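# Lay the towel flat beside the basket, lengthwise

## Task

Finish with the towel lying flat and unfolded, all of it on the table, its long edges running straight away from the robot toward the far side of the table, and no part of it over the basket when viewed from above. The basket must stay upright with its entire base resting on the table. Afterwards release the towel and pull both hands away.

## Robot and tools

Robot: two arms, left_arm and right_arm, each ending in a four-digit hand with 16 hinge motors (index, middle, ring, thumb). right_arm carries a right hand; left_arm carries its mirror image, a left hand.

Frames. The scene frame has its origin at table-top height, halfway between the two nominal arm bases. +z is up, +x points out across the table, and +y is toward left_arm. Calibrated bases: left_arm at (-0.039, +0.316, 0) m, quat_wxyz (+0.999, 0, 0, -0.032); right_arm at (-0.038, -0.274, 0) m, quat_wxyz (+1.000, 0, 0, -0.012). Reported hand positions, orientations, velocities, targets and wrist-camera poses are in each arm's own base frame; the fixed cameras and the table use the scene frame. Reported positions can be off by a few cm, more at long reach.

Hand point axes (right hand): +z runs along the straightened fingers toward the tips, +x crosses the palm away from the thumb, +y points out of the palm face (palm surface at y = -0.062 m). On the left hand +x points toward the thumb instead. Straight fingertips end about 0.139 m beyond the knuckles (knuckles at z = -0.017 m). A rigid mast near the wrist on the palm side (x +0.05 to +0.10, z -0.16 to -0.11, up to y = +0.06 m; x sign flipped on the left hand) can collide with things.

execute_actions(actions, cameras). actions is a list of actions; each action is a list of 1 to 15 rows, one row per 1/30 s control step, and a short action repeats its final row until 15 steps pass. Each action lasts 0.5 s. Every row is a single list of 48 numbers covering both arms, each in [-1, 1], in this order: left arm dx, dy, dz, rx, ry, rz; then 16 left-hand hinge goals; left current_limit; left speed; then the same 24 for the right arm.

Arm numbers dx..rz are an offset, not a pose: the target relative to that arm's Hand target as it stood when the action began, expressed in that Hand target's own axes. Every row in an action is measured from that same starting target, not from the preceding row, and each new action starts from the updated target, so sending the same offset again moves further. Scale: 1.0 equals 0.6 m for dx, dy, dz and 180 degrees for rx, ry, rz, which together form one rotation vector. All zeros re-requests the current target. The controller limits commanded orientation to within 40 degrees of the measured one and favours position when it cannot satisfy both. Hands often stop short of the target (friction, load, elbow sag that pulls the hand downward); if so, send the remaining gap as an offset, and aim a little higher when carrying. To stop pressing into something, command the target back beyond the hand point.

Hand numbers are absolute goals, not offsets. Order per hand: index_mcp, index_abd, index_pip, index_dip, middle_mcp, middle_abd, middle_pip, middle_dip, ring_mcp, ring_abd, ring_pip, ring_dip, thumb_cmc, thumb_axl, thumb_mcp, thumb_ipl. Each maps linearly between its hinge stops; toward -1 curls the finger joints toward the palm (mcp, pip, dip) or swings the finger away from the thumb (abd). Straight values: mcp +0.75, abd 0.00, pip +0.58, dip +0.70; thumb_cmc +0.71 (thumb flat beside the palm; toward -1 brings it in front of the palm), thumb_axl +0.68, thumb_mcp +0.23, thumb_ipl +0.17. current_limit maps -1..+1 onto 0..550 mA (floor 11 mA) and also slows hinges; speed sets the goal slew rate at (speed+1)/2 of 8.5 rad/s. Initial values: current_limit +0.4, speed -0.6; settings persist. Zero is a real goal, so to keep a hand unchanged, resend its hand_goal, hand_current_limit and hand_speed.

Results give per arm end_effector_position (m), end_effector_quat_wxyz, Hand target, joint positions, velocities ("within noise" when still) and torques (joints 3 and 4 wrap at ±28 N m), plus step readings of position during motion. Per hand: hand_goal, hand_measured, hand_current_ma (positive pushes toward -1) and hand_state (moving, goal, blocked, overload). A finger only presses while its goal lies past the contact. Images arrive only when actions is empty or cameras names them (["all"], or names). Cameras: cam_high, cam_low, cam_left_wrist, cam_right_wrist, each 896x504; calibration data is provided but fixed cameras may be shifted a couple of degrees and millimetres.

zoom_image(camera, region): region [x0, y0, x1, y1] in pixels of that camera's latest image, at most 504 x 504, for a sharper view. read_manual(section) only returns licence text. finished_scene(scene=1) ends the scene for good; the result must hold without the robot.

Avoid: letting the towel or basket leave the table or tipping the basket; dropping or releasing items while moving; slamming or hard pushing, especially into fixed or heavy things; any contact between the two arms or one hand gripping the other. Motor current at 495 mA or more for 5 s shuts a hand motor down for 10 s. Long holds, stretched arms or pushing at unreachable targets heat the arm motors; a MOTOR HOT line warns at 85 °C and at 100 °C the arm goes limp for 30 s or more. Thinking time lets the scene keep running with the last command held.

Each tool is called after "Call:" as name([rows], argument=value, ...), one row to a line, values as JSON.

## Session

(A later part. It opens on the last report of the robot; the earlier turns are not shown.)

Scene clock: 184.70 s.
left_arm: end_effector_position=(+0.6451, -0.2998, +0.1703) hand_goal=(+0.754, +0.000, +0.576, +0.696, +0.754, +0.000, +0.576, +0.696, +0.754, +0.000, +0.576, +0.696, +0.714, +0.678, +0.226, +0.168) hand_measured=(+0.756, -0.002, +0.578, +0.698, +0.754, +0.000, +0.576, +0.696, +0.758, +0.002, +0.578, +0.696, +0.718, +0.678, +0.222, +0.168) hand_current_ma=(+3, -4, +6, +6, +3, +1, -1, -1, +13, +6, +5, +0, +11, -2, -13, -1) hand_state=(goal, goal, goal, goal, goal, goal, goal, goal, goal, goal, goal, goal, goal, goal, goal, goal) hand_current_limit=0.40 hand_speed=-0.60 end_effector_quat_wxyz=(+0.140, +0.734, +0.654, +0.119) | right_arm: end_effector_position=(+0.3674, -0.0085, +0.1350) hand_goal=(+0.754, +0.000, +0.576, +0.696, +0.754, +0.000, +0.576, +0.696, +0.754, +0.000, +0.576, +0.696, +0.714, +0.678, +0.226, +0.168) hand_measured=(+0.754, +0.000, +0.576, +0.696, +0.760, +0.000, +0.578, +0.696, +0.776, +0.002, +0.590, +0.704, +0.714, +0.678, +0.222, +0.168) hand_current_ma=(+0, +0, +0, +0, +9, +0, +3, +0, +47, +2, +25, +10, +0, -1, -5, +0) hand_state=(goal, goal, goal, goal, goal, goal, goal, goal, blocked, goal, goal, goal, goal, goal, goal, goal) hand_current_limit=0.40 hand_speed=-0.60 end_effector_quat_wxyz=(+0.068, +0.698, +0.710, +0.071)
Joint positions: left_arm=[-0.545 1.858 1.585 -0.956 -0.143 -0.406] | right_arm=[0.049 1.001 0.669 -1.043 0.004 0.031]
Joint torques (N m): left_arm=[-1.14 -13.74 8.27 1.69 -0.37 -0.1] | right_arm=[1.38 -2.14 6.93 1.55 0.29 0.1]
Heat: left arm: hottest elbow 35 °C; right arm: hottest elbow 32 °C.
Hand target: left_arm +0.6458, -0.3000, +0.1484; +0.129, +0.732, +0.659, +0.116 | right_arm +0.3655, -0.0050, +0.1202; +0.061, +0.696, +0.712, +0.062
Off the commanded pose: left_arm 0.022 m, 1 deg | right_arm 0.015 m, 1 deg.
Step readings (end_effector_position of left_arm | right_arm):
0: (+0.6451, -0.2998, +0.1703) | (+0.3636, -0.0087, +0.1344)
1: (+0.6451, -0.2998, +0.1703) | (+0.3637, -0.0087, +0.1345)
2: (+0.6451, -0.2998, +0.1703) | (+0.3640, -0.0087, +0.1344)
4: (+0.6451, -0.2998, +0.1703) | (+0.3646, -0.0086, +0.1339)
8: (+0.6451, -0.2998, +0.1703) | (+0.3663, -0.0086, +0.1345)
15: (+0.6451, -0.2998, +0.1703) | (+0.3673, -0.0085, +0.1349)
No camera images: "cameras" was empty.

Call:
execute_actions([
  [[-0.017,0.0129,0.0047,0,-0.0067,0.0183,0.754,0,0.576,0.696,0.754,0,0.576,0.696,0.754,0,0.576,0.696,0.714,0.678,0.226,0.168,0.4,-0.6,0.0089,-0.0144,-0.0025,0,-0.0034,0.0192,0.754,0,0.576,0.696,0.754,0,0.576,0.696,0.754,0,0.576,0.696,0.714,0.678,0.226,0.168,0.4,-0.6],[-0.034,0.0257,0.0093,0,-0.0133,0.0365,0.754,0,0.576,0.696,0.754,0,0.576,0.696,0.754,0,0.576,0.696,0.714,0.678,0.226,0.168,0.4,-0.6,0.0178,-0.0287,-0.005,0,-0.0068,0.0383,0.754,0,0.576,0.696,0.754,0,0.576,0.696,0.754,0,0.576,0.696,0.714,0.678,0.226,0.168,0.4,-0.6]],
], cameras=["all"])

Scene clock: 205.43 s.
left_arm: end_effector_position=(+0.6459, -0.3109, +0.1684) hand_goal=(+0.754, +0.000, +0.576, +0.696, +0.754, +0.000, +0.576, +0.696, +0.754, +0.000, +0.576, +0.696, +0.714, +0.678, +0.226, +0.168) hand_measured=(+0.764, +0.002, +0.582, +0.698, +0.754, +0.008, +0.576, +0.696, +0.748, +0.012, +0.572, +0.694, +0.718, +0.678, +0.222, +0.168) hand_current_ma=(+36, +7, +20, +6, +3, +22, -1, -1, -26, +40, -15, -4, +11, -2, -13, -1) hand_state=(goal, goal, goal, goal, goal, goal, goal, goal, goal, goal, goal, goal, goal, goal, goal, goal) hand_current_limit=0.40 hand_speed=-0.60 end_effector_quat_wxyz=(+0.139, +0.764, +0.620, +0.115) | right_arm: end_effector_position=(+0.3559, -0.0027, +0.1352) hand_goal=(+0.754, +0.000, +0.576, +0.696, +0.754, +0.000, +0.576, +0.696, +0.754, +0.000, +0.576, +0.696, +0.714, +0.678, +0.226, +0.168) hand_measured=(+0.754, +0.000, +0.576, +0.696, +0.756, +0.000, +0.578, +0.696, +0.772, +0.072, +0.588, +0.704, +0.714, +0.678, +0.222, +0.168) hand_current_ma=(+0, +0, +0, +0, +2, +0, +1, +0, +34, +173, +18, +10, +0, -1, -5, +0) hand_state=(goal, goal, goal, goal, goal, goal, goal, goal, goal, blocked, goal, goal, goal, goal, goal, goal) hand_current_limit=0.40 hand_speed=-0.60 end_effector_quat_wxyz=(+0.079, +0.742, +0.663, +0.068)
Joint positions: left_arm=[-0.543 1.862 1.588 -0.954 -0.12 -0.315] | right_arm=[0.142 0.976 0.649 -1.043 0.056 0.248]
Joint torques (N m): left_arm=[-0.91 -11.63 11.78 1.74 0.4 0.22] | right_arm=[2.2 -2.55 6.68 0.72 -0.17 0.13]
Heat: left arm: hottest elbow 33 °C; right arm: hottest elbow 31 °C.
Hand target: left_arm +0.6600, -0.3220, +0.1484; +0.136, +0.771, +0.613, +0.108 | right_arm +0.3477, +0.0052, +0.1201; +0.065, +0.739, +0.669, +0.058
Off the commanded pose: left_arm 0.027 m, 1 deg | right_arm 0.019 m, 2 deg.
Step readings (end_effector_position of left_arm | right_arm):
0: (+0.6451, -0.2998, +0.1703) | (+0.3674, -0.0085, +0.1350)
1: (+0.6451, -0.2998, +0.1703) | (+0.3674, -0.0084, +0.1350)
2: (+0.6450, -0.3001, +0.1703) | (+0.3670, -0.0079, +0.1346)
4: (+0.6449, -0.3027, +0.1689) | (+0.3655, -0.0063, +0.1348)
8: (+0.6450, -0.3066, +0.1682) | (+0.3599, +0.0003, +0.1354)
15: (+0.6451, -0.3094, +0.1684) | (+0.3567, -0.0011, +0.1352)
camera_calibration:
cam_left_wrist: T_world_to_cam=[[-0.712002, -0.658358, -0.244167, 0.267012], [-0.669669, 0.532084, 0.518103, 0.458819], [-0.21118, 0.532401, -0.819727, 0.56364], [0, 0, 0, 1]] pos_world=[0.616399, -0.368423, 0.289511]
cam_right_wrist: T_world_to_cam=[[0.505261, -0.843014, 0.184495, -0.181854], [-0.740527, -0.313777, 0.594276, 0.137137], [-0.443093, -0.436888, -0.782814, 0.384599], [0, 0, 0, 1]] pos_world=[0.363851, 0.0577521, 0.253123]

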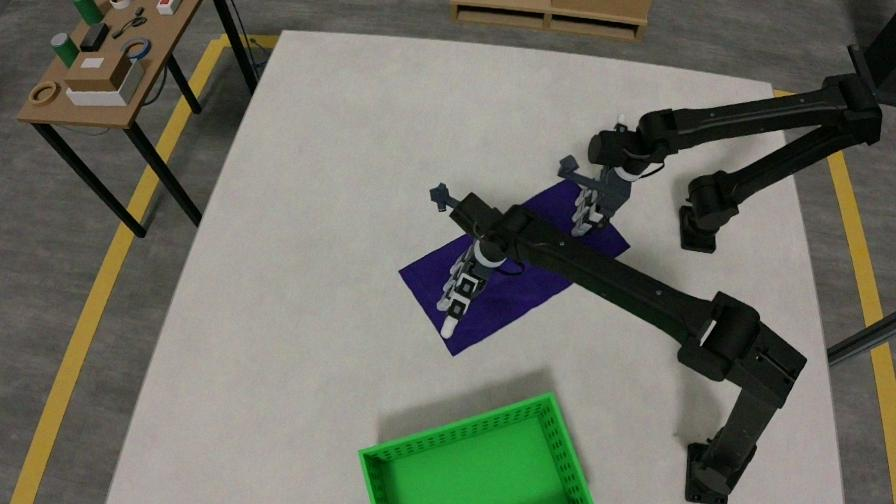

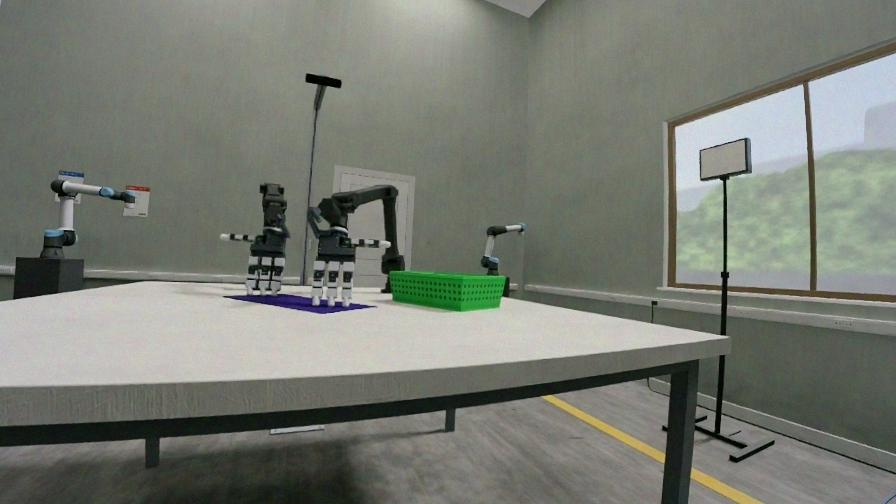

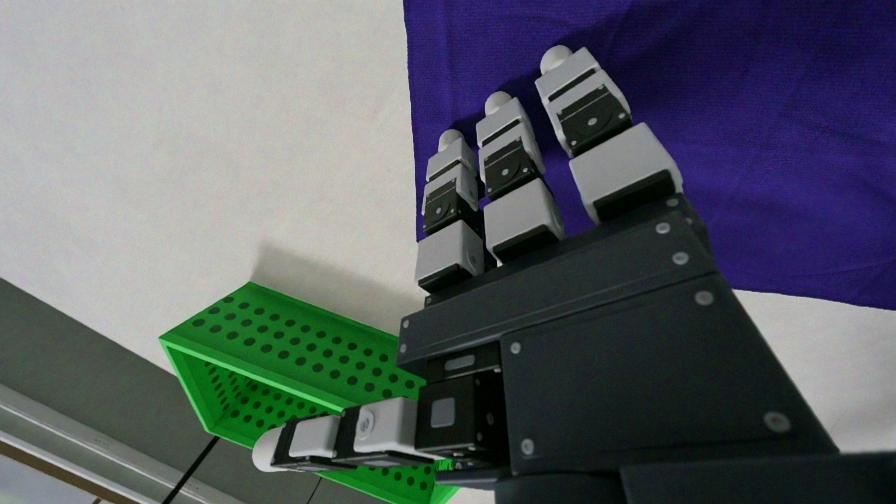

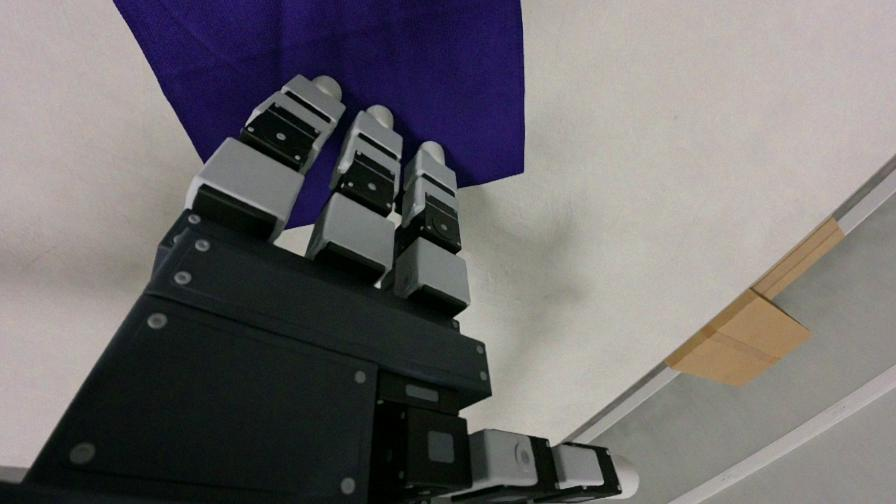

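Call:
zoom_image(camera="cam_high", region=[380, 160, 660, 370])

Scaled by 1.800 from the camera's 896x504 image, which has a finer 1280x720 frame.

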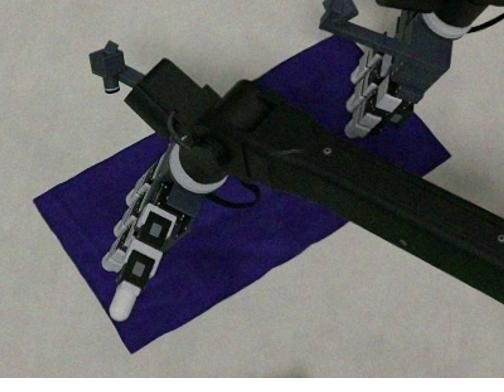

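Call:
execute_actions([
  [[-0.017,0.0072,0.0204,0,-0.0067,0.0183,0.754,0,0.576,0.696,0.754,0,0.576,0.696,0.754,0,0.576,0.696,0.714,0.678,0.226,0.168,0.4,-0.6,0.0089,-0.0144,-0.0025,0,-0.0034,0.0192,0.754,0,0.576,0.696,0.754,0,0.576,0.696,0.754,0,0.576,0.696,0.714,0.678,0.226,0.168,0.4,-0.6],[-0.034,0.02,0.025,0,-0.0133,0.0365,0.754,0,0.576,0.696,0.754,0,0.576,0.696,0.754,0,0.576,0.696,0.714,0.678,0.226,0.168,0.4,-0.6,0.0178,-0.0287,-0.005,0,-0.0068,0.0383,0.754,0,0.576,0.696,0.754,0,0.576,0.696,0.754,0,0.576,0.696,0.714,0.678,0.226,0.168,0.4,-0.6]],
  [[-0.017,0.0129,0.0047,0,-0.0067,0.0183,0.754,0,0.576,0.696,0.754,0,0.576,0.696,0.754,0,0.576,0.696,0.714,0.678,0.226,0.168,0.4,-0.6,0.0089,-0.0144,-0.0025,0,-0.0034,0.0192,0.754,0,0.576,0.696,0.754,0,0.576,0.696,0.754,0,0.576,0.696,0.714,0.678,0.226,0.168,0.4,-0.6],[-0.034,0.0257,0.0093,0,-0.0133,0.0365,0.754,0,0.576,0.696,0.754,0,0.576,0.696,0.754,0,0.576,0.696,0.714,0.678,0.226,0.168,0.4,-0.6,0.0178,-0.0287,-0.005,0,-0.0068,0.0383,0.754,0,0.576,0.696,0.754,0,0.576,0.696,0.754,0,0.576,0.696,0.714,0.678,0.226,0.168,0.4,-0.6]],
], cameras=["all"])

Call:
zoom_image(camera="cam_high", region=[380, 160, 660, 370])

Scene clock: 220.13 s.
left_arm: end_effector_position=(+0.6725, -0.3576, +0.1714) hand_goal=(+0.754, +0.000, +0.576, +0.696, +0.754, +0.000, +0.576, +0.696, +0.754, +0.000, +0.576, +0.696, +0.714, +0.678, +0.226, +0.168) hand_measured=(+0.760, +0.016, +0.582, +0.698, +0.756, +0.016, +0.576, +0.696, +0.754, +0.012, +0.574, +0.694, +0.718, +0.678, +0.222, +0.168) hand_current_ma=(+23, +51, +20, +7, +4, +49, -1, -1, -2, +40, -6, -5, +11, -2, -13, -1) hand_state=(goal, goal, goal, goal, goal, goal, goal, goal, goal, goal, goal, goal, goal, goal, goal, goal) hand_current_limit=0.40 hand_speed=-0.60 end_effector_quat_wxyz=(+0.164, +0.830, +0.522, +0.106) | right_arm: end_effector_position=(+0.3254, +0.0283, +0.1340) hand_goal=(+0.754, +0.000, +0.576, +0.696, +0.754, +0.000, +0.576, +0.696, +0.754, +0.000, +0.576, +0.696, +0.714, +0.678, +0.226, +0.168) hand_measured=(+0.734, +0.004, +0.564, +0.690, +0.742, +0.004, +0.570, +0.694, +0.752, +0.022, +0.574, +0.696, +0.714, +0.678, +0.222, +0.168) hand_current_ma=(-39, +3, -19, -8, -21, +3, -8, -2, -1, +37, -2, +0, +0, -1, -5, +0) hand_state=(goal, goal, goal, goal, goal, goal, goal, goal, goal, blocked, goal, goal, goal, goal, goal, goal) hand_current_limit=0.40 hand_speed=-0.60 end_effector_quat_wxyz=(+0.082, +0.815, +0.569, +0.070)
Joint positions: left_arm=[-0.535 1.934 1.689 -0.935 -0.038 -0.08] | right_arm=[0.383 0.962 0.639 -1.072 0.128 0.723]
Joint torques (N m): left_arm=[-1.49 -11.87 11.63 1.06 0.52 0.21] | right_arm=[1.96 -1.61 7.31 0.12 -0.01 0.12]
Heat: left arm: hottest elbow 35 °C; right arm: hottest elbow 30 °C.
Hand target: left_arm +0.6798, -0.3704, +0.1387; +0.148, +0.840, +0.514, +0.091 | right_arm +0.3168, +0.0319, +0.1202; +0.072, +0.814, +0.574, +0.050
Off the commanded pose: left_arm 0.036 m, 3 deg | right_arm 0.017 m, 3 deg.
Step readings (end_effector_position of left_arm | right_arm):
0: (+0.6459, -0.3109, +0.1685) | (+0.3559, -0.0028, +0.1352)
1: (+0.6458, -0.3111, +0.1684) | (+0.3559, -0.0028, +0.1352)
2: (+0.6460, -0.3117, +0.1679) | (+0.3554, -0.0030, +0.1350)
4: (+0.6484, -0.3157, +0.1684) | (+0.3528, -0.0007, +0.1354)
8: (+0.6561, -0.3245, +0.1689) | (+0.3462, +0.0104, +0.1347)
15: (+0.6599, -0.3304, +0.1693) | (+0.3425, +0.0133, +0.1345)
16: (+0.6601, -0.3310, +0.1693) | (+0.3422, +0.0129, +0.1345)
17: (+0.6604, -0.3324, +0.1694) | (+0.3416, +0.0127, +0.1346)
19: (+0.6627, -0.3376, +0.1696) | (+0.3387, +0.0156, +0.1346)
23: (+0.6682, -0.3483, +0.1705) | (+0.3323, +0.0284, +0.1343)
30: (+0.6717, -0.3558, +0.1712) | (+0.3270, +0.0298, +0.1341)
camera_calibration:
cam_left_wrist: T_world_to_cam=[[-0.841062, -0.473215, -0.262072, 0.411911], [-0.538071, 0.682055, 0.495258, 0.469035], [-0.0556163, 0.557556, -0.828274, 0.502385], [0, 0, 0, 1]] pos_world=[0.626758, -0.405093, 0.291769]
cam_right_wrist: T_world_to_cam=[[0.290871, -0.941772, 0.168702, -0.0653188], [-0.801825, -0.143748, 0.580012, 0.142052], [-0.521988, -0.303978, -0.796948, 0.407401], [0, 0, 0, 1]] pos_world=[0.345558, 0.0827453, 0.253305]

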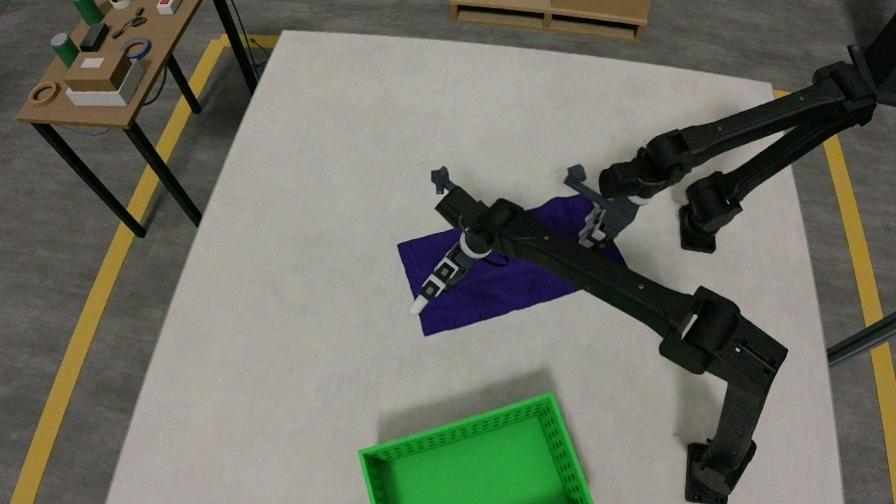

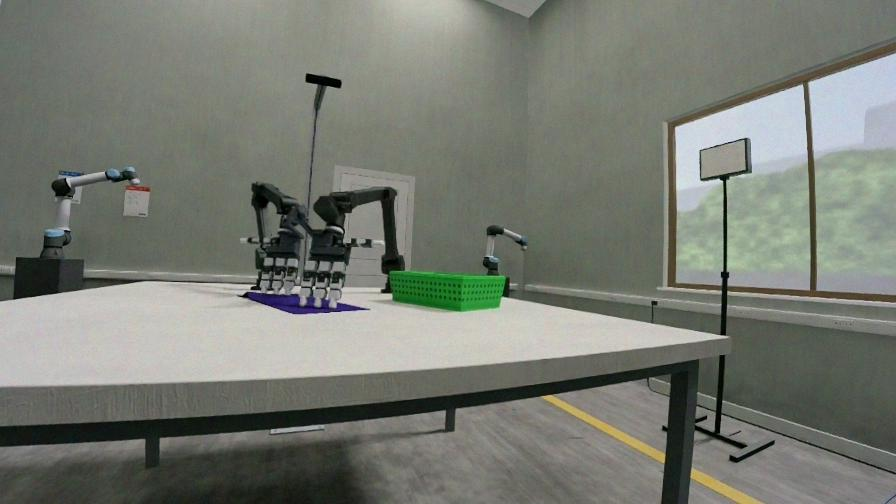

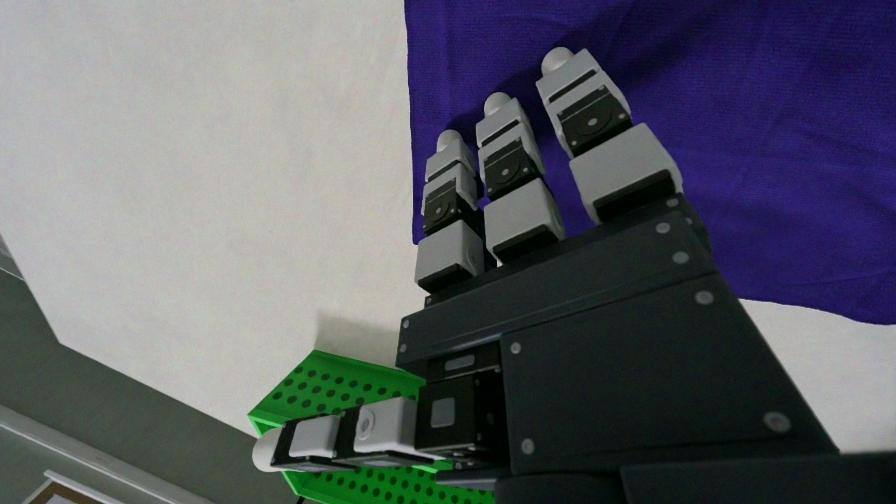

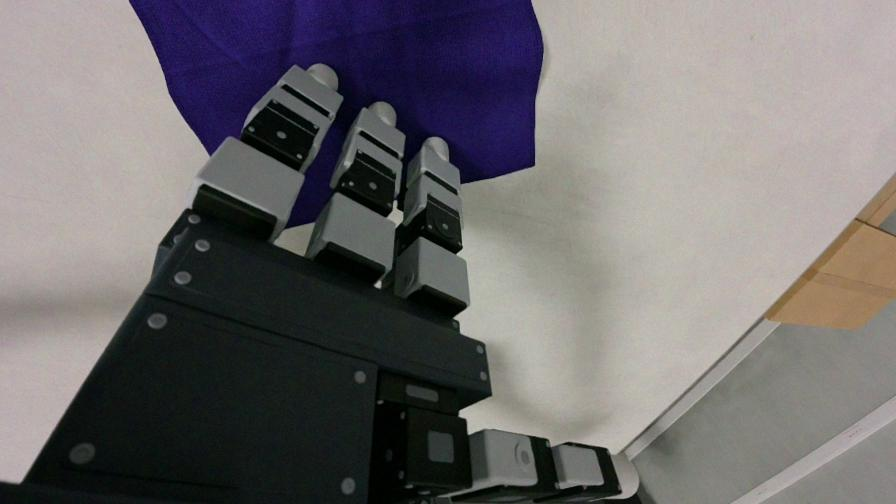

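Scaled by 1.800 from the camera's 896x504 image, which has a finer 1280x720 frame.

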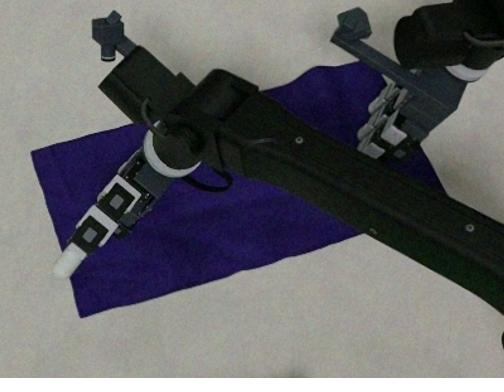

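Call:
execute_actions([
  [[-0.017,0.0129,0.0047,0,-0.0067,0.0183,0.754,0,0.576,0.696,0.754,0,0.576,0.696,0.754,0,0.576,0.696,0.714,0.678,0.226,0.168,0.4,-0.6,0.0089,-0.0144,-0.0025,0,-0.0034,0.0192,0.754,0,0.576,0.696,0.754,0,0.576,0.696,0.754,0,0.576,0.696,0.714,0.678,0.226,0.168,0.4,-0.6],[-0.034,0.0257,0.0093,0,-0.0133,0.0365,0.754,0,0.576,0.696,0.754,0,0.576,0.696,0.754,0,0.576,0.696,0.714,0.678,0.226,0.168,0.4,-0.6,0.0178,-0.0287,-0.005,0,-0.0068,0.0383,0.754,0,0.576,0.696,0.754,0,0.576,0.696,0.754,0,0.576,0.696,0.714,0.678,0.226,0.168,0.4,-0.6]],
  [[-0.017,0.0129,0.0047,0,-0.0067,0.0183,0.754,0,0.576,0.696,0.754,0,0.576,0.696,0.754,0,0.576,0.696,0.714,0.678,0.226,0.168,0.4,-0.6,0.0089,-0.0144,-0.0025,0,-0.0034,0.0192,0.754,0,0.576,0.696,0.754,0,0.576,0.696,0.754,0,0.576,0.696,0.714,0.678,0.226,0.168,0.4,-0.6],[-0.034,0.0257,0.0093,0,-0.0133,0.0365,0.754,0,0.576,0.696,0.754,0,0.576,0.696,0.754,0,0.576,0.696,0.714,0.678,0.226,0.168,0.4,-0.6,0.0178,-0.0287,-0.005,0,-0.0068,0.0383,0.754,0,0.576,0.696,0.754,0,0.576,0.696,0.754,0,0.576,0.696,0.714,0.678,0.226,0.168,0.4,-0.6]],
], cameras=["cam_high","cam_left_wrist","cam_right_wrist"])

Call:
zoom_image(camera="cam_high", region=[380, 160, 660, 370])

Scene clock: 239.00 s.
left_arm: end_effector_position=(+0.6856, -0.4026, +0.1731) hand_goal=(+0.754, +0.000, +0.576, +0.696, +0.754, +0.000, +0.576, +0.696, +0.754, +0.000, +0.576, +0.696, +0.714, +0.678, +0.226, +0.168) hand_measured=(+0.766, +0.022, +0.584, +0.700, +0.754, +0.014, +0.576, +0.696, +0.750, +0.004, +0.574, +0.694, +0.718, +0.678, +0.222, +0.168) hand_current_ma=(+46, +74, +31, +12, +0, +44, -1, -1, -11, +12, -6, -5, +11, -2, -13, -1) hand_state=(goal, blocked, goal, goal, goal, goal, goal, goal, goal, goal, goal, goal, goal, goal, goal, goal) hand_current_limit=0.40 hand_speed=-0.60 end_effector_quat_wxyz=(+0.172, +0.886, +0.422, +0.090) | right_arm: end_effector_position=(+0.2967, +0.0534, +0.1307) hand_goal=(+0.754, +0.000, +0.576, +0.696, +0.754, +0.000, +0.576, +0.696, +0.754, +0.000, +0.576, +0.696, +0.714, +0.678, +0.226, +0.168) hand_measured=(+0.704, +0.014, +0.544, +0.676, +0.714, +0.014, +0.554, +0.684, +0.730, +0.030, +0.558, +0.688, +0.714, +0.678, +0.222, +0.168) hand_current_ma=(-137, +19, -71, -36, -105, +18, -42, -18, -54, +56, -31, -11, +1, -1, -5, +0) hand_state=(blocked, goal, blocked, goal, blocked, goal, blocked, goal, blocked, blocked, goal, goal, goal, goal, goal, goal) hand_current_limit=0.40 hand_speed=-0.60 end_effector_quat_wxyz=(+0.093, +0.879, +0.463, +0.059)
Joint positions: left_arm=[-0.535 2.014 1.819 -0.987 0.041 0.139] | right_arm=[0.587 1.03 0.67 -1.112 0.196 1.179]
Joint torques (N m): left_arm=[-2.2 -13.57 11.85 0.96 0.68 0.18] | right_arm=[2.37 -1.32 8.79 0.06 -0.93 0.12]
Heat: left arm: hottest elbow 36 °C; right arm: hottest elbow 30 °C.
Hand target: left_arm +0.6873, -0.4221, +0.1385; +0.158, +0.896, +0.408, +0.072 | right_arm +0.2930, +0.0652, +0.1201; +0.077, +0.878, +0.470, +0.041
Off the commanded pose: left_arm 0.040 m, 3 deg | right_arm 0.016 m, 3 deg.
Step readings (end_effector_position of left_arm | right_arm):
0: (+0.6725, -0.3576, +0.1714) | (+0.3253, +0.0282, +0.1340)
1: (+0.6723, -0.3578, +0.1713) | (+0.3253, +0.0282, +0.1340)
2: (+0.6724, -0.3586, +0.1712) | (+0.3247, +0.0282, +0.1340)
4: (+0.6739, -0.3638, +0.1714) | (+0.3219, +0.0308, +0.1336)
8: (+0.6786, -0.3740, +0.1722) | (+0.3149, +0.0401, +0.1326)
15: (+0.6802, -0.3793, +0.1721) | (+0.3097, +0.0396, +0.1316)
16: (+0.6803, -0.3799, +0.1724) | (+0.3092, +0.0395, +0.1315)
17: (+0.6802, -0.3811, +0.1722) | (+0.3086, +0.0394, +0.1315)
19: (+0.6811, -0.3866, +0.1725) | (+0.3061, +0.0422, +0.1315)
23: (+0.6844, -0.3962, +0.1730) | (+0.3019, +0.0528, +0.1313)
30: (+0.6856, -0.4016, +0.1732) | (+0.2982, +0.0540, +0.1308)
camera_calibration:
cam_left_wrist: T_world_to_cam=[[-0.925748, -0.265155, -0.269601, 0.545262], [-0.369936, 0.782778, 0.500406, 0.430381], [0.0783523, 0.562984, -0.822745, 0.439056], [0, 0, 0, 1]] pos_world=[0.629587, -0.439495, 0.292869]
cam_right_wrist: T_world_to_cam=[[0.0482858, -0.983563, 0.17399, 0.0408022], [-0.812935, 0.0625126, 0.578989, 0.116935], [-0.580349, -0.1694, -0.796555, 0.407642], [0, 0, 0, 1]] pos_world=[0.329665, 0.101876, 0.249906]
Images, in order (width x height): cam_high 896x504, cam_left_wrist 896x504, cam_right_wrist 896x504.

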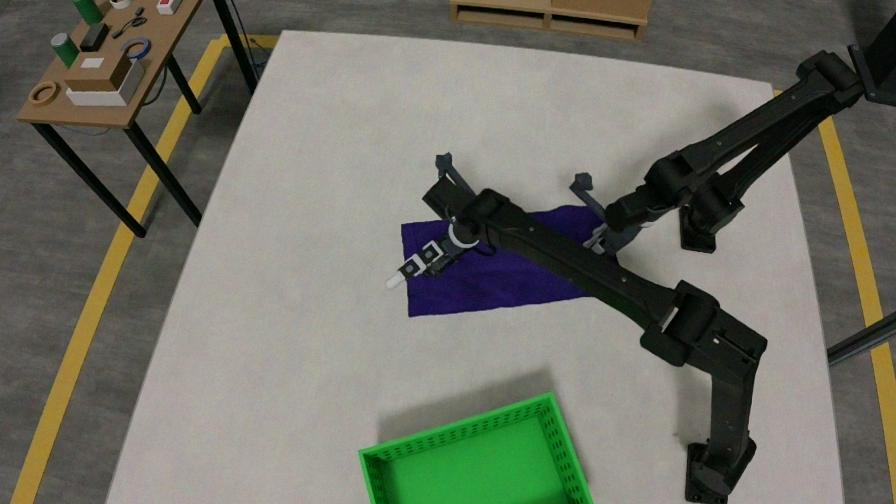

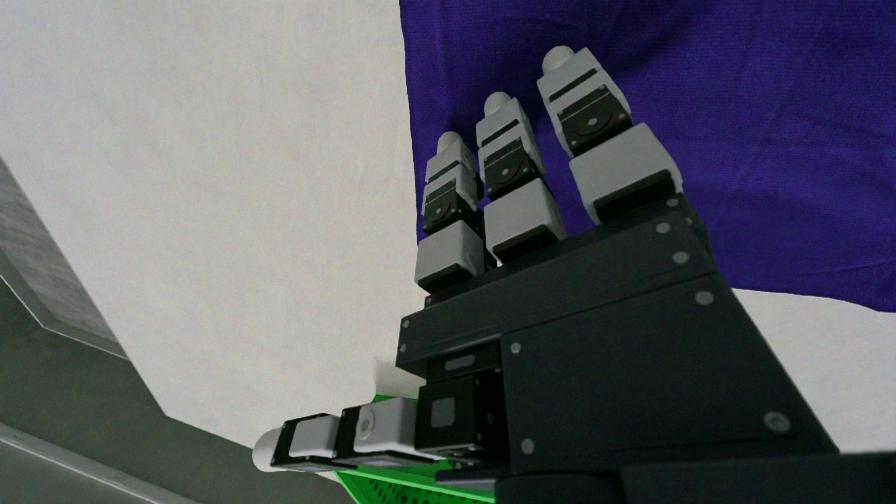

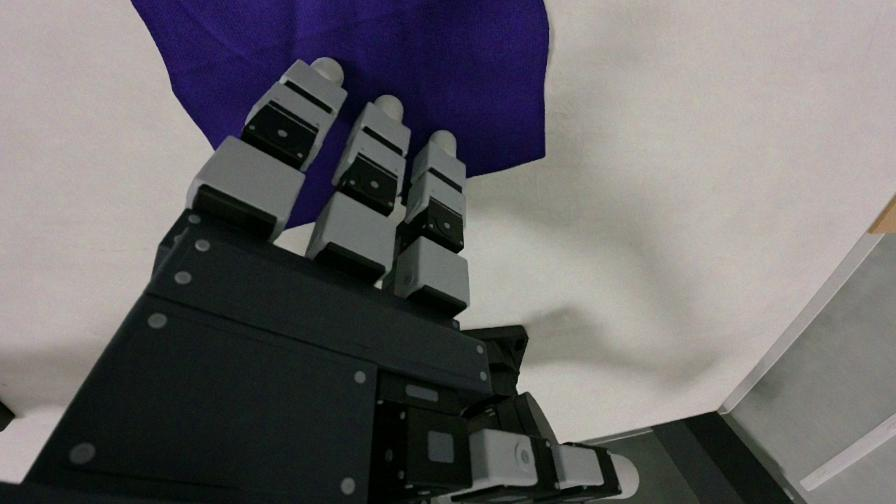

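Scaled by 1.800 from the camera's 896x504 image, which has a finer 1280x720 frame.

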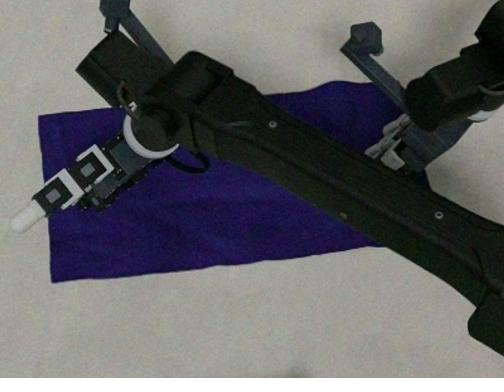

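Call:
execute_actions([
  [[-0.017,0.0129,0.0047,0,-0.0067,0.0183,0.754,0,0.576,0.696,0.754,0,0.576,0.696,0.754,0,0.576,0.696,0.714,0.678,0.226,0.168,0.4,-0.6,0.0089,-0.0144,-0.0025,0,-0.0034,0.0192,0.754,0,0.576,0.696,0.754,0,0.576,0.696,0.754,0,0.576,0.696,0.714,0.678,0.226,0.168,0.4,-0.6],[-0.034,0.0257,0.0093,0,-0.0133,0.0365,0.754,0,0.576,0.696,0.754,0,0.576,0.696,0.754,0,0.576,0.696,0.714,0.678,0.226,0.168,0.4,-0.6,0.0178,-0.0287,-0.005,0,-0.0068,0.0383,0.754,0,0.576,0.696,0.754,0,0.576,0.696,0.754,0,0.576,0.696,0.714,0.678,0.226,0.168,0.4,-0.6]],
  [[-0.012,0.0185,0.0068,0,-0.0067,0.0183,0.754,0,0.576,0.696,0.754,0,0.576,0.696,0.754,0,0.576,0.696,0.714,0.678,0.226,0.168,0.4,-0.6,0.0043,-0.0212,-0.0037,0,-0.0034,0.0192,0.754,0,0.576,0.696,0.754,0,0.576,0.696,0.754,0,0.576,0.696,0.714,0.678,0.226,0.168,0.4,-0.6],[-0.0231,0.0375,0.0136,0,-0.0133,0.0365,0.754,0,0.576,0.696,0.754,0,0.576,0.696,0.754,0,0.576,0.696,0.714,0.678,0.226,0.168,0.4,-0.6,0.0086,-0.0424,-0.0074,0,-0.0068,0.0383,0.754,0,0.576,0.696,0.754,0,0.576,0.696,0.754,0,0.576,0.696,0.714,0.678,0.226,0.168,0.4,-0.6]],
], cameras=["cam_high","cam_left_wrist","cam_right_wrist"])

Call:
zoom_image(camera="cam_high", region=[380, 160, 660, 370])

Scene clock: 253.50 s.
left_arm: end_effector_position=(+0.6929, -0.4520, +0.1759) hand_goal=(+0.754, +0.000, +0.576, +0.696, +0.754, +0.000, +0.576, +0.696, +0.754, +0.000, +0.576, +0.696, +0.714, +0.678, +0.226, +0.168) hand_measured=(+0.778, +0.026, +0.596, +0.706, +0.754, +0.002, +0.576, +0.696, +0.754, +0.002, +0.574, +0.694, +0.718, +0.678, +0.222, +0.168) hand_current_ma=(+105, +88, +76, +33, +0, +8, -1, -1, +0, +7, -7, -5, +11, -2, -13, -1) hand_state=(blocked, blocked, goal, goal, goal, goal, goal, goal, goal, goal, goal, goal, goal, goal, goal, goal) hand_current_limit=0.40 hand_speed=-0.60 end_effector_quat_wxyz=(+0.177, +0.931, +0.312, +0.071) | right_arm: end_effector_position=(+0.2729, +0.0905, +0.1294) hand_goal=(+0.754, +0.000, +0.576, +0.696, +0.754, +0.000, +0.576, +0.696, +0.754, +0.000, +0.576, +0.696, +0.714, +0.678, +0.226, +0.168) hand_measured=(+0.690, +0.006, +0.534, +0.670, +0.702, +0.008, +0.548, +0.680, +0.724, +0.024, +0.554, +0.686, +0.714, +0.678, +0.222, +0.168) hand_current_ma=(-193, +7, -101, -52, -147, +9, -59, -27, -73, +40, -41, -15, +1, -1, -5, +0) hand_state=(blocked, goal, blocked, blocked, blocked, goal, blocked, goal, blocked, blocked, blocked, goal, goal, goal, goal, goal) hand_current_limit=0.40 hand_speed=-0.60 end_effector_quat_wxyz=(+0.095, +0.929, +0.354, +0.048)
Joint positions: left_arm=[-0.542 2.121 2.005 -1.088 0.119 0.359] | right_arm=[0.75 1.152 0.752 -1.153 0.213 1.591]
Joint torques (N m): left_arm=[-2.2 -14.39 11.96 1.03 0.73 0.21] | right_arm=[2.43 -2.32 8.7 0.06 -1.11 0.21]
Heat: left arm: hottest elbow 36 °C; right arm: hottest elbow 31 °C.
Hand target: left_arm +0.6920, -0.4751, +0.1388; +0.166, +0.939, +0.296, +0.052 | right_arm +0.2681, +0.1044, +0.1198; +0.082, +0.929, +0.359, +0.031
Off the commanded pose: left_arm 0.044 m, 3 deg | right_arm 0.018 m, 3 deg.
Step readings (end_effector_position of left_arm | right_arm):
0: (+0.6856, -0.4027, +0.1731) | (+0.2967, +0.0534, +0.1306)
1: (+0.6855, -0.4028, +0.1731) | (+0.2967, +0.0534, +0.1306)
2: (+0.6855, -0.4037, +0.1735) | (+0.2962, +0.0537, +0.1306)
4: (+0.6856, -0.4084, +0.1735) | (+0.2946, +0.0567, +0.1307)
8: (+0.6879, -0.4180, +0.1739) | (+0.2916, +0.0683, +0.1304)
15: (+0.6884, -0.4231, +0.1741) | (+0.2886, +0.0701, +0.1302)
16: (+0.6885, -0.4234, +0.1740) | (+0.2883, +0.0700, +0.1303)
17: (+0.6884, -0.4248, +0.1742) | (+0.2874, +0.0705, +0.1302)
19: (+0.6894, -0.4305, +0.1745) | (+0.2847, +0.0742, +0.1301)
23: (+0.6929, -0.4432, +0.1754) | (+0.2790, +0.0881, +0.1298)
30: (+0.6931, -0.4509, +0.1756) | (+0.2748, +0.0910, +0.1296)
camera_calibration:
cam_left_wrist: T_world_to_cam=[[-0.961767, -0.0348875, -0.271638, 0.669037], [-0.174102, 0.843522, 0.508094, 0.360769], [0.211406, 0.535961, -0.817345, 0.363182], [0, 0, 0, 1]] pos_world=[0.62949, -0.475627, 0.295276]
cam_right_wrist: T_world_to_cam=[[-0.18777, -0.968096, 0.165929, 0.142628], [-0.77417, 0.249839, 0.581585, 0.0682839], [-0.604485, -0.0192527, -0.796383, 0.392002], [0, 0, 0, 1]] pos_world=[0.316604, 0.128565, 0.248805]
Images, in order (width x height): cam_high 896x504, cam_left_wrist 896x504, cam_right_wrist 896x504.

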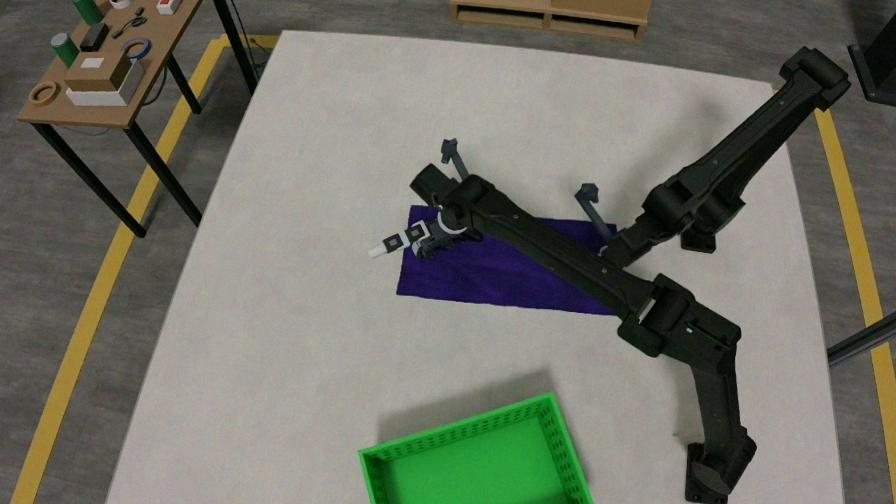

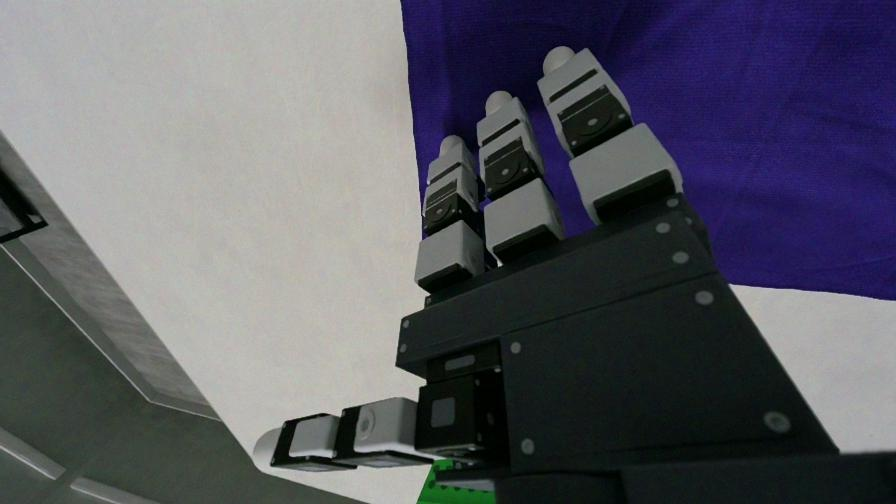

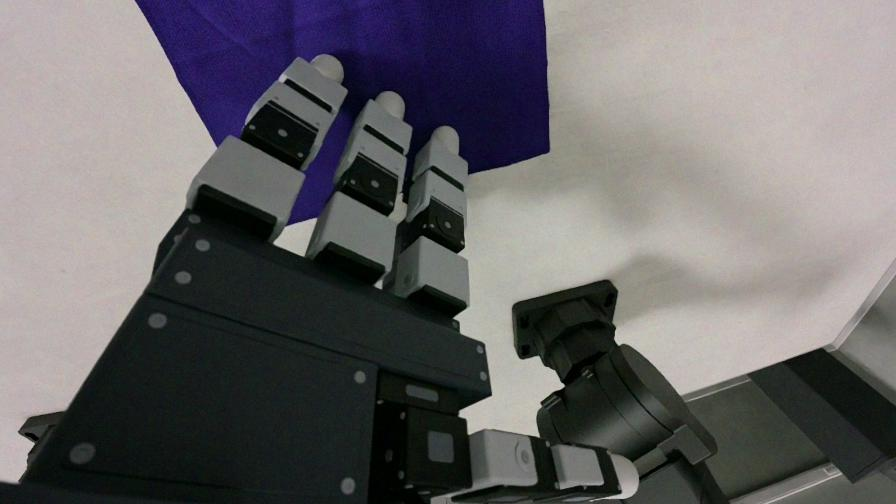

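Scaled by 1.800 from the camera's 896x504 image, which has a finer 1280x720 frame.

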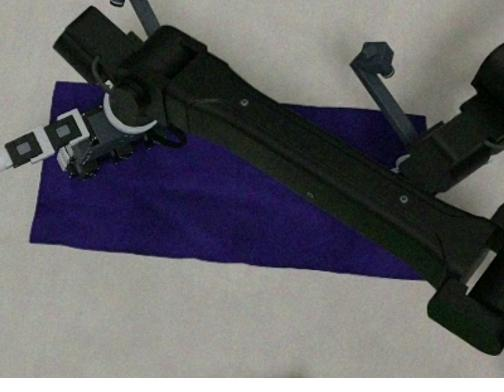

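Call:
execute_actions([
  [[-0.0146,0.0111,0.004,0,-0.0057,0.0157,0.754,0,0.576,0.696,0.754,0,0.576,0.696,0.754,0,0.576,0.696,0.714,0.678,0.226,0.168,0.4,-0.6,0.0077,-0.0123,-0.0022,0,-0.0029,0.0165,0.754,0,0.576,0.696,0.754,0,0.576,0.696,0.754,0,0.576,0.696,0.714,0.678,0.226,0.168,0.4,-0.6]],
], cameras=["cam_high"])

Call:
zoom_image(camera="cam_high", region=[380, 160, 660, 370])

Scene clock: 265.67 s.
left_arm: end_effector_position=(+0.6911, -0.4626, +0.1760) hand_goal=(+0.754, +0.000, +0.576, +0.696, +0.754, +0.000, +0.576, +0.696, +0.754, +0.000, +0.576, +0.696, +0.714, +0.678, +0.226, +0.168) hand_measured=(+0.778, +0.024, +0.596, +0.706, +0.754, +0.002, +0.576, +0.696, +0.754, +0.002, +0.574, +0.694, +0.718, +0.678, +0.222, +0.168) hand_current_ma=(+106, +83, +77, +33, +1, +8, -1, -1, +0, +7, -6, -5, +11, -2, -13, -1) hand_state=(blocked, blocked, goal, goal, goal, goal, goal, goal, goal, goal, goal, goal, goal, goal, goal, goal) hand_current_limit=0.40 hand_speed=-0.60 end_effector_quat_wxyz=(+0.178, +0.939, +0.288, +0.067) | right_arm: end_effector_position=(+0.2702, +0.0972, +0.1294) hand_goal=(+0.754, +0.000, +0.576, +0.696, +0.754, +0.000, +0.576, +0.696, +0.754, +0.000, +0.576, +0.696, +0.714, +0.678, +0.226, +0.168) hand_measured=(+0.690, +0.006, +0.534, +0.670, +0.702, +0.008, +0.548, +0.680, +0.722, +0.024, +0.554, +0.686, +0.714, +0.678, +0.222, +0.168) hand_current_ma=(-196, +7, -102, -53, -151, +8, -61, -28, -78, +39, -41, -15, +1, -1, -5, +0) hand_state=(blocked, goal, blocked, blocked, blocked, goal, blocked, goal, blocked, blocked, blocked, goal, goal, goal, goal, goal) hand_current_limit=0.40 hand_speed=-0.60 end_effector_quat_wxyz=(+0.097, +0.938, +0.329, +0.044)
Joint positions: left_arm=[-0.546 2.141 2.04 -1.11 0.134 0.405] | right_arm=[0.768 1.184 0.777 -1.164 0.213 1.665]
Joint torques (N m): left_arm=[-2.61 -14.92 11.93 0.91 0.75 0.17] | right_arm=[2.67 -2.78 8.9 0.25 -1.16 0.18]
Heat: left arm: hottest elbow 36 °C; right arm: hottest elbow 31 °C.
Hand target: left_arm +0.6888, -0.4861, +0.1388; +0.167, +0.947, +0.271, +0.048 | right_arm +0.2665, +0.1132, +0.1198; +0.083, +0.938, +0.335, +0.029
Off the commanded pose: left_arm 0.044 m, 3 deg | right_arm 0.019 m, 2 deg.
Step readings (end_effector_position of left_arm | right_arm):
0: (+0.6929, -0.4520, +0.1756) | (+0.2729, +0.0905, +0.1294)
1: (+0.6928, -0.4521, +0.1755) | (+0.2729, +0.0906, +0.1295)
2: (+0.6927, -0.4525, +0.1757) | (+0.2727, +0.0908, +0.1295)
4: (+0.6924, -0.4551, +0.1759) | (+0.2721, +0.0926, +0.1295)
8: (+0.6920, -0.4595, +0.1759) | (+0.2717, +0.0967, +0.1295)
15: (+0.6913, -0.4624, +0.1760) | (+0.2705, +0.0972, +0.1295)
Images, in order (width x height): cam_high 896x504.

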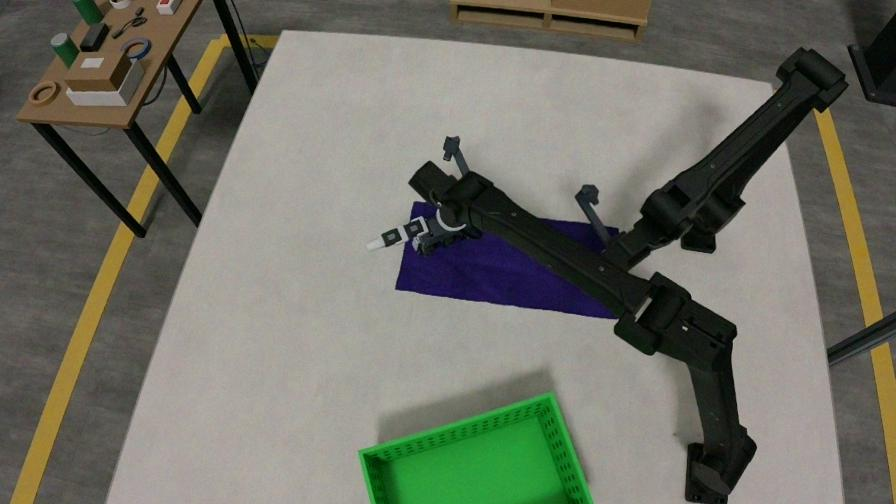

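Scaled by 1.800 from the camera's 896x504 image, which has a finer 1280x720 frame.

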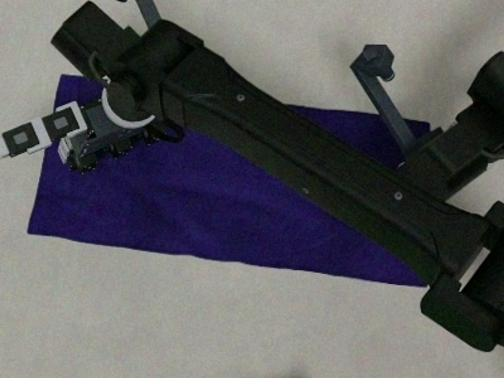

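Call:
execute_actions([
  [[0.0053,0.0063,-0.042,0,0,0,0.754,0,0.576,0.696,0.754,0,0.576,0.696,0.754,0,0.576,0.696,0.714,0.678,0.226,0.168,0.4,-0.6,-0.004,0.0117,-0.0234,0,0,0,0.754,0,0.576,0.696,0.754,0,0.576,0.696,0.754,0,0.576,0.696,0.714,0.678,0.226,0.168,0.4,-0.6],[0.0106,0.0126,-0.0841,0,0,0,0.754,0,0.576,0.696,0.754,0,0.576,0.696,0.754,0,0.576,0.696,0.714,0.678,0.226,0.168,0.4,-0.6,-0.008,0.0235,-0.0467,0,0,0,0.754,0,0.576,0.696,0.754,0,0.576,0.696,0.754,0,0.576,0.696,0.714,0.678,0.226,0.168,0.4,-0.6]],
  [[0,0.0228,-0.0627,0,0,0,0.754,0,0.576,0.696,0.754,0,0.576,0.696,0.754,0,0.576,0.696,0.714,0.678,0.226,0.168,0.4,-0.6,0,0.0116,-0.0657,0,0,0,0.754,0,0.576,0.696,0.754,0,0.576,0.696,0.754,0,0.576,0.696,0.714,0.678,0.226,0.168,0.4,-0.6],[0,0.0456,-0.1253,0,0,0,0.754,0,0.576,0.696,0.754,0,0.576,0.696,0.754,0,0.576,0.696,0.714,0.678,0.226,0.168,0.4,-0.6,0,0.0232,-0.1313,0,0,0,0.754,0,0.576,0.696,0.754,0,0.576,0.696,0.754,0,0.576,0.696,0.714,0.678,0.226,0.168,0.4,-0.6]],
], cameras=["cam_high","cam_left_wrist","cam_right_wrist"])

Scene clock: 281.33 s.
left_arm: end_effector_position=(+0.6844, -0.4639, +0.2524) hand_goal=(+0.754, +0.000, +0.576, +0.696, +0.754, +0.000, +0.576, +0.696, +0.754, +0.000, +0.576, +0.696, +0.714, +0.678, +0.226, +0.168) hand_measured=(+0.754, +0.004, +0.576, +0.696, +0.754, +0.002, +0.576, +0.696, +0.754, +0.002, +0.574, +0.694, +0.718, +0.678, +0.222, +0.168) hand_current_ma=(-1, +11, -1, +2, +1, +8, -1, -1, +0, +7, -6, -5, +11, -2, -13, -1) hand_state=(goal, goal, goal, goal, goal, goal, goal, goal, goal, goal, goal, goal, goal, goal, goal, goal) hand_current_limit=0.40 hand_speed=-0.60 end_effector_quat_wxyz=(+0.156, +0.946, +0.282, +0.039) | right_arm: end_effector_position=(+0.2599, +0.0944, +0.2164) hand_goal=(+0.754, +0.000, +0.576, +0.696, +0.754, +0.000, +0.576, +0.696, +0.754, +0.000, +0.576, +0.696, +0.714, +0.678, +0.226, +0.168) hand_measured=(+0.752, -0.002, +0.574, +0.694, +0.752, -0.002, +0.574, +0.694, +0.752, -0.004, +0.574, +0.694, +0.714, +0.678, +0.222, +0.168) hand_current_ma=(-1, -2, -2, -3, -2, -2, -2, -3, -2, -3, -2, -2, +1, -1, -5, +0) hand_state=(goal, goal, goal, goal, goal, goal, goal, goal, goal, goal, goal, goal, goal, goal, goal, goal) hand_current_limit=0.40 hand_speed=-0.60 end_effector_quat_wxyz=(+0.089, +0.938, +0.335, +0.018)
Joint positions: left_arm=[-0.547 2.188 2.349 -1.444 0.149 0.422] | right_arm=[0.768 1.109 0.965 -1.469 0.178 1.655]
Joint torques (N m): left_arm=[-2.02 -19.25 13.9 0.85 0.34 0.16] | right_arm=[0.73 -4.31 12.04 -0.24 0.22 0.01]
Heat: left arm: hottest elbow 35 °C; right arm: hottest elbow 32 °C.
Hand target: left_arm +0.6889, -0.4741, +0.2686; +0.167, +0.947, +0.271, +0.048 | right_arm +0.2686, +0.1033, +0.2300; +0.082, +0.938, +0.335, +0.029
Off the commanded pose: left_arm 0.020 m, 2 deg | right_arm 0.018 m, 1 deg.
Step readings (end_effector_position of left_arm | right_arm):
0: (+0.6911, -0.4627, +0.1757) | (+0.2701, +0.0972, +0.1294)
1: (+0.6911, -0.4627, +0.1760) | (+0.2702, +0.0972, +0.1295)
2: (+0.6908, -0.4626, +0.1769) | (+0.2699, +0.0971, +0.1299)
4: (+0.6883, -0.4630, +0.1776) | (+0.2674, +0.0971, +0.1310)
8: (+0.6839, -0.4628, +0.1769) | (+0.2629, +0.0959, +0.1333)
15: (+0.6812, -0.4618, +0.1766) | (+0.2599, +0.0940, +0.1347)
16: (+0.6811, -0.4618, +0.1771) | (+0.2599, +0.0939, +0.1350)
17: (+0.6807, -0.4616, +0.1785) | (+0.2591, +0.0933, +0.1367)
19: (+0.6789, -0.4604, +0.1839) | (+0.2558, +0.0901, +0.1478)
23: (+0.6792, -0.4607, +0.2131) | (+0.2569, +0.0910, +0.1836)
30: (+0.6838, -0.4635, +0.2615) | (+0.2621, +0.0962, +0.2161)
camera_calibration:
cam_left_wrist: T_world_to_cam=[[-0.976941, 0.0432226, -0.20909, 0.712161], [-0.0787077, 0.837422, 0.540859, 0.25404], [0.198474, 0.544845, -0.81471, 0.446248], [0, 0, 0, 1]] pos_world=[0.627165, -0.486656, 0.375069]
cam_right_wrist: T_world_to_cam=[[-0.221297, -0.957466, 0.185168, 0.133146], [-0.727009, 0.288529, 0.623064, -0.0182971], [-0.649989, 0.00326389, -0.759937, 0.455309], [0, 0, 0, 1]] pos_world=[0.312109, 0.131276, 0.332752]
Images, in order (width x height): cam_high 896x504, cam_left_wrist 896x504, cam_right_wrist 896x504.

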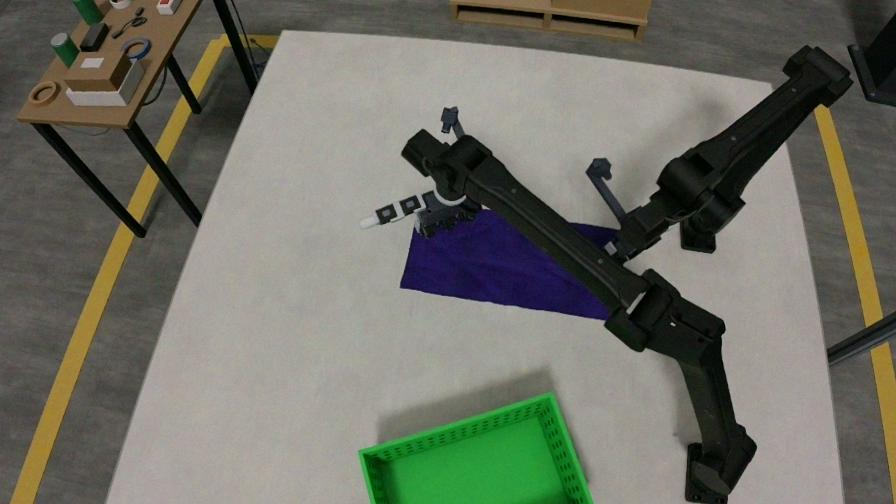

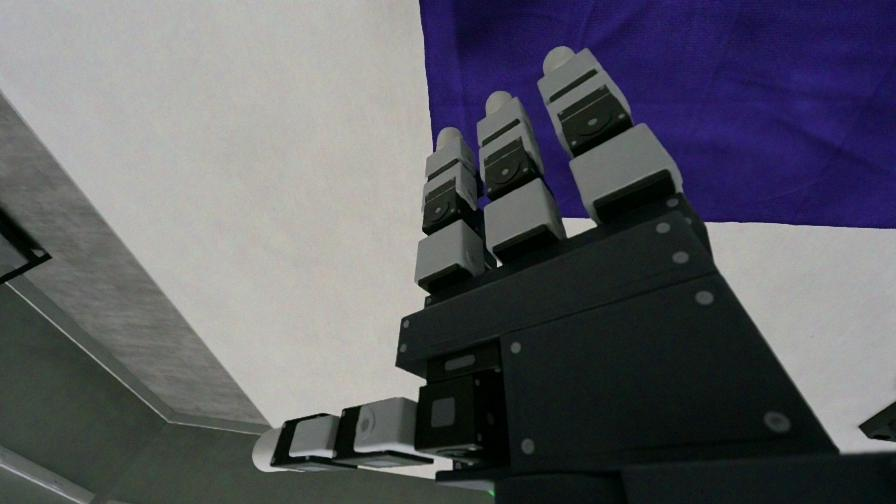

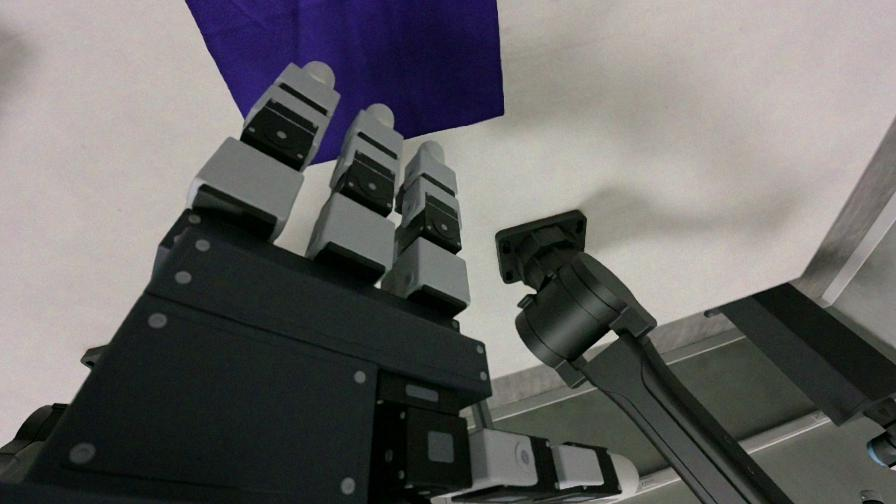

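Call:
zoom_image(camera="cam_high", region=[380, 160, 660, 370])

Scaled by 1.800 from the camera's 896x504 image, which has a finer 1280x720 frame.

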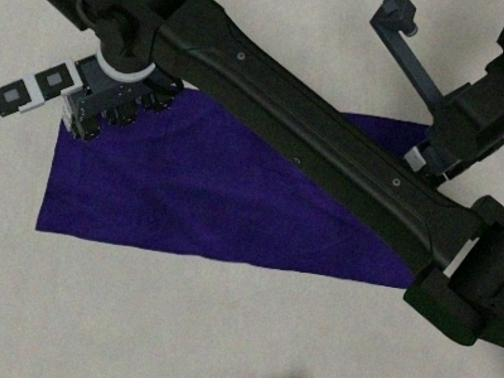

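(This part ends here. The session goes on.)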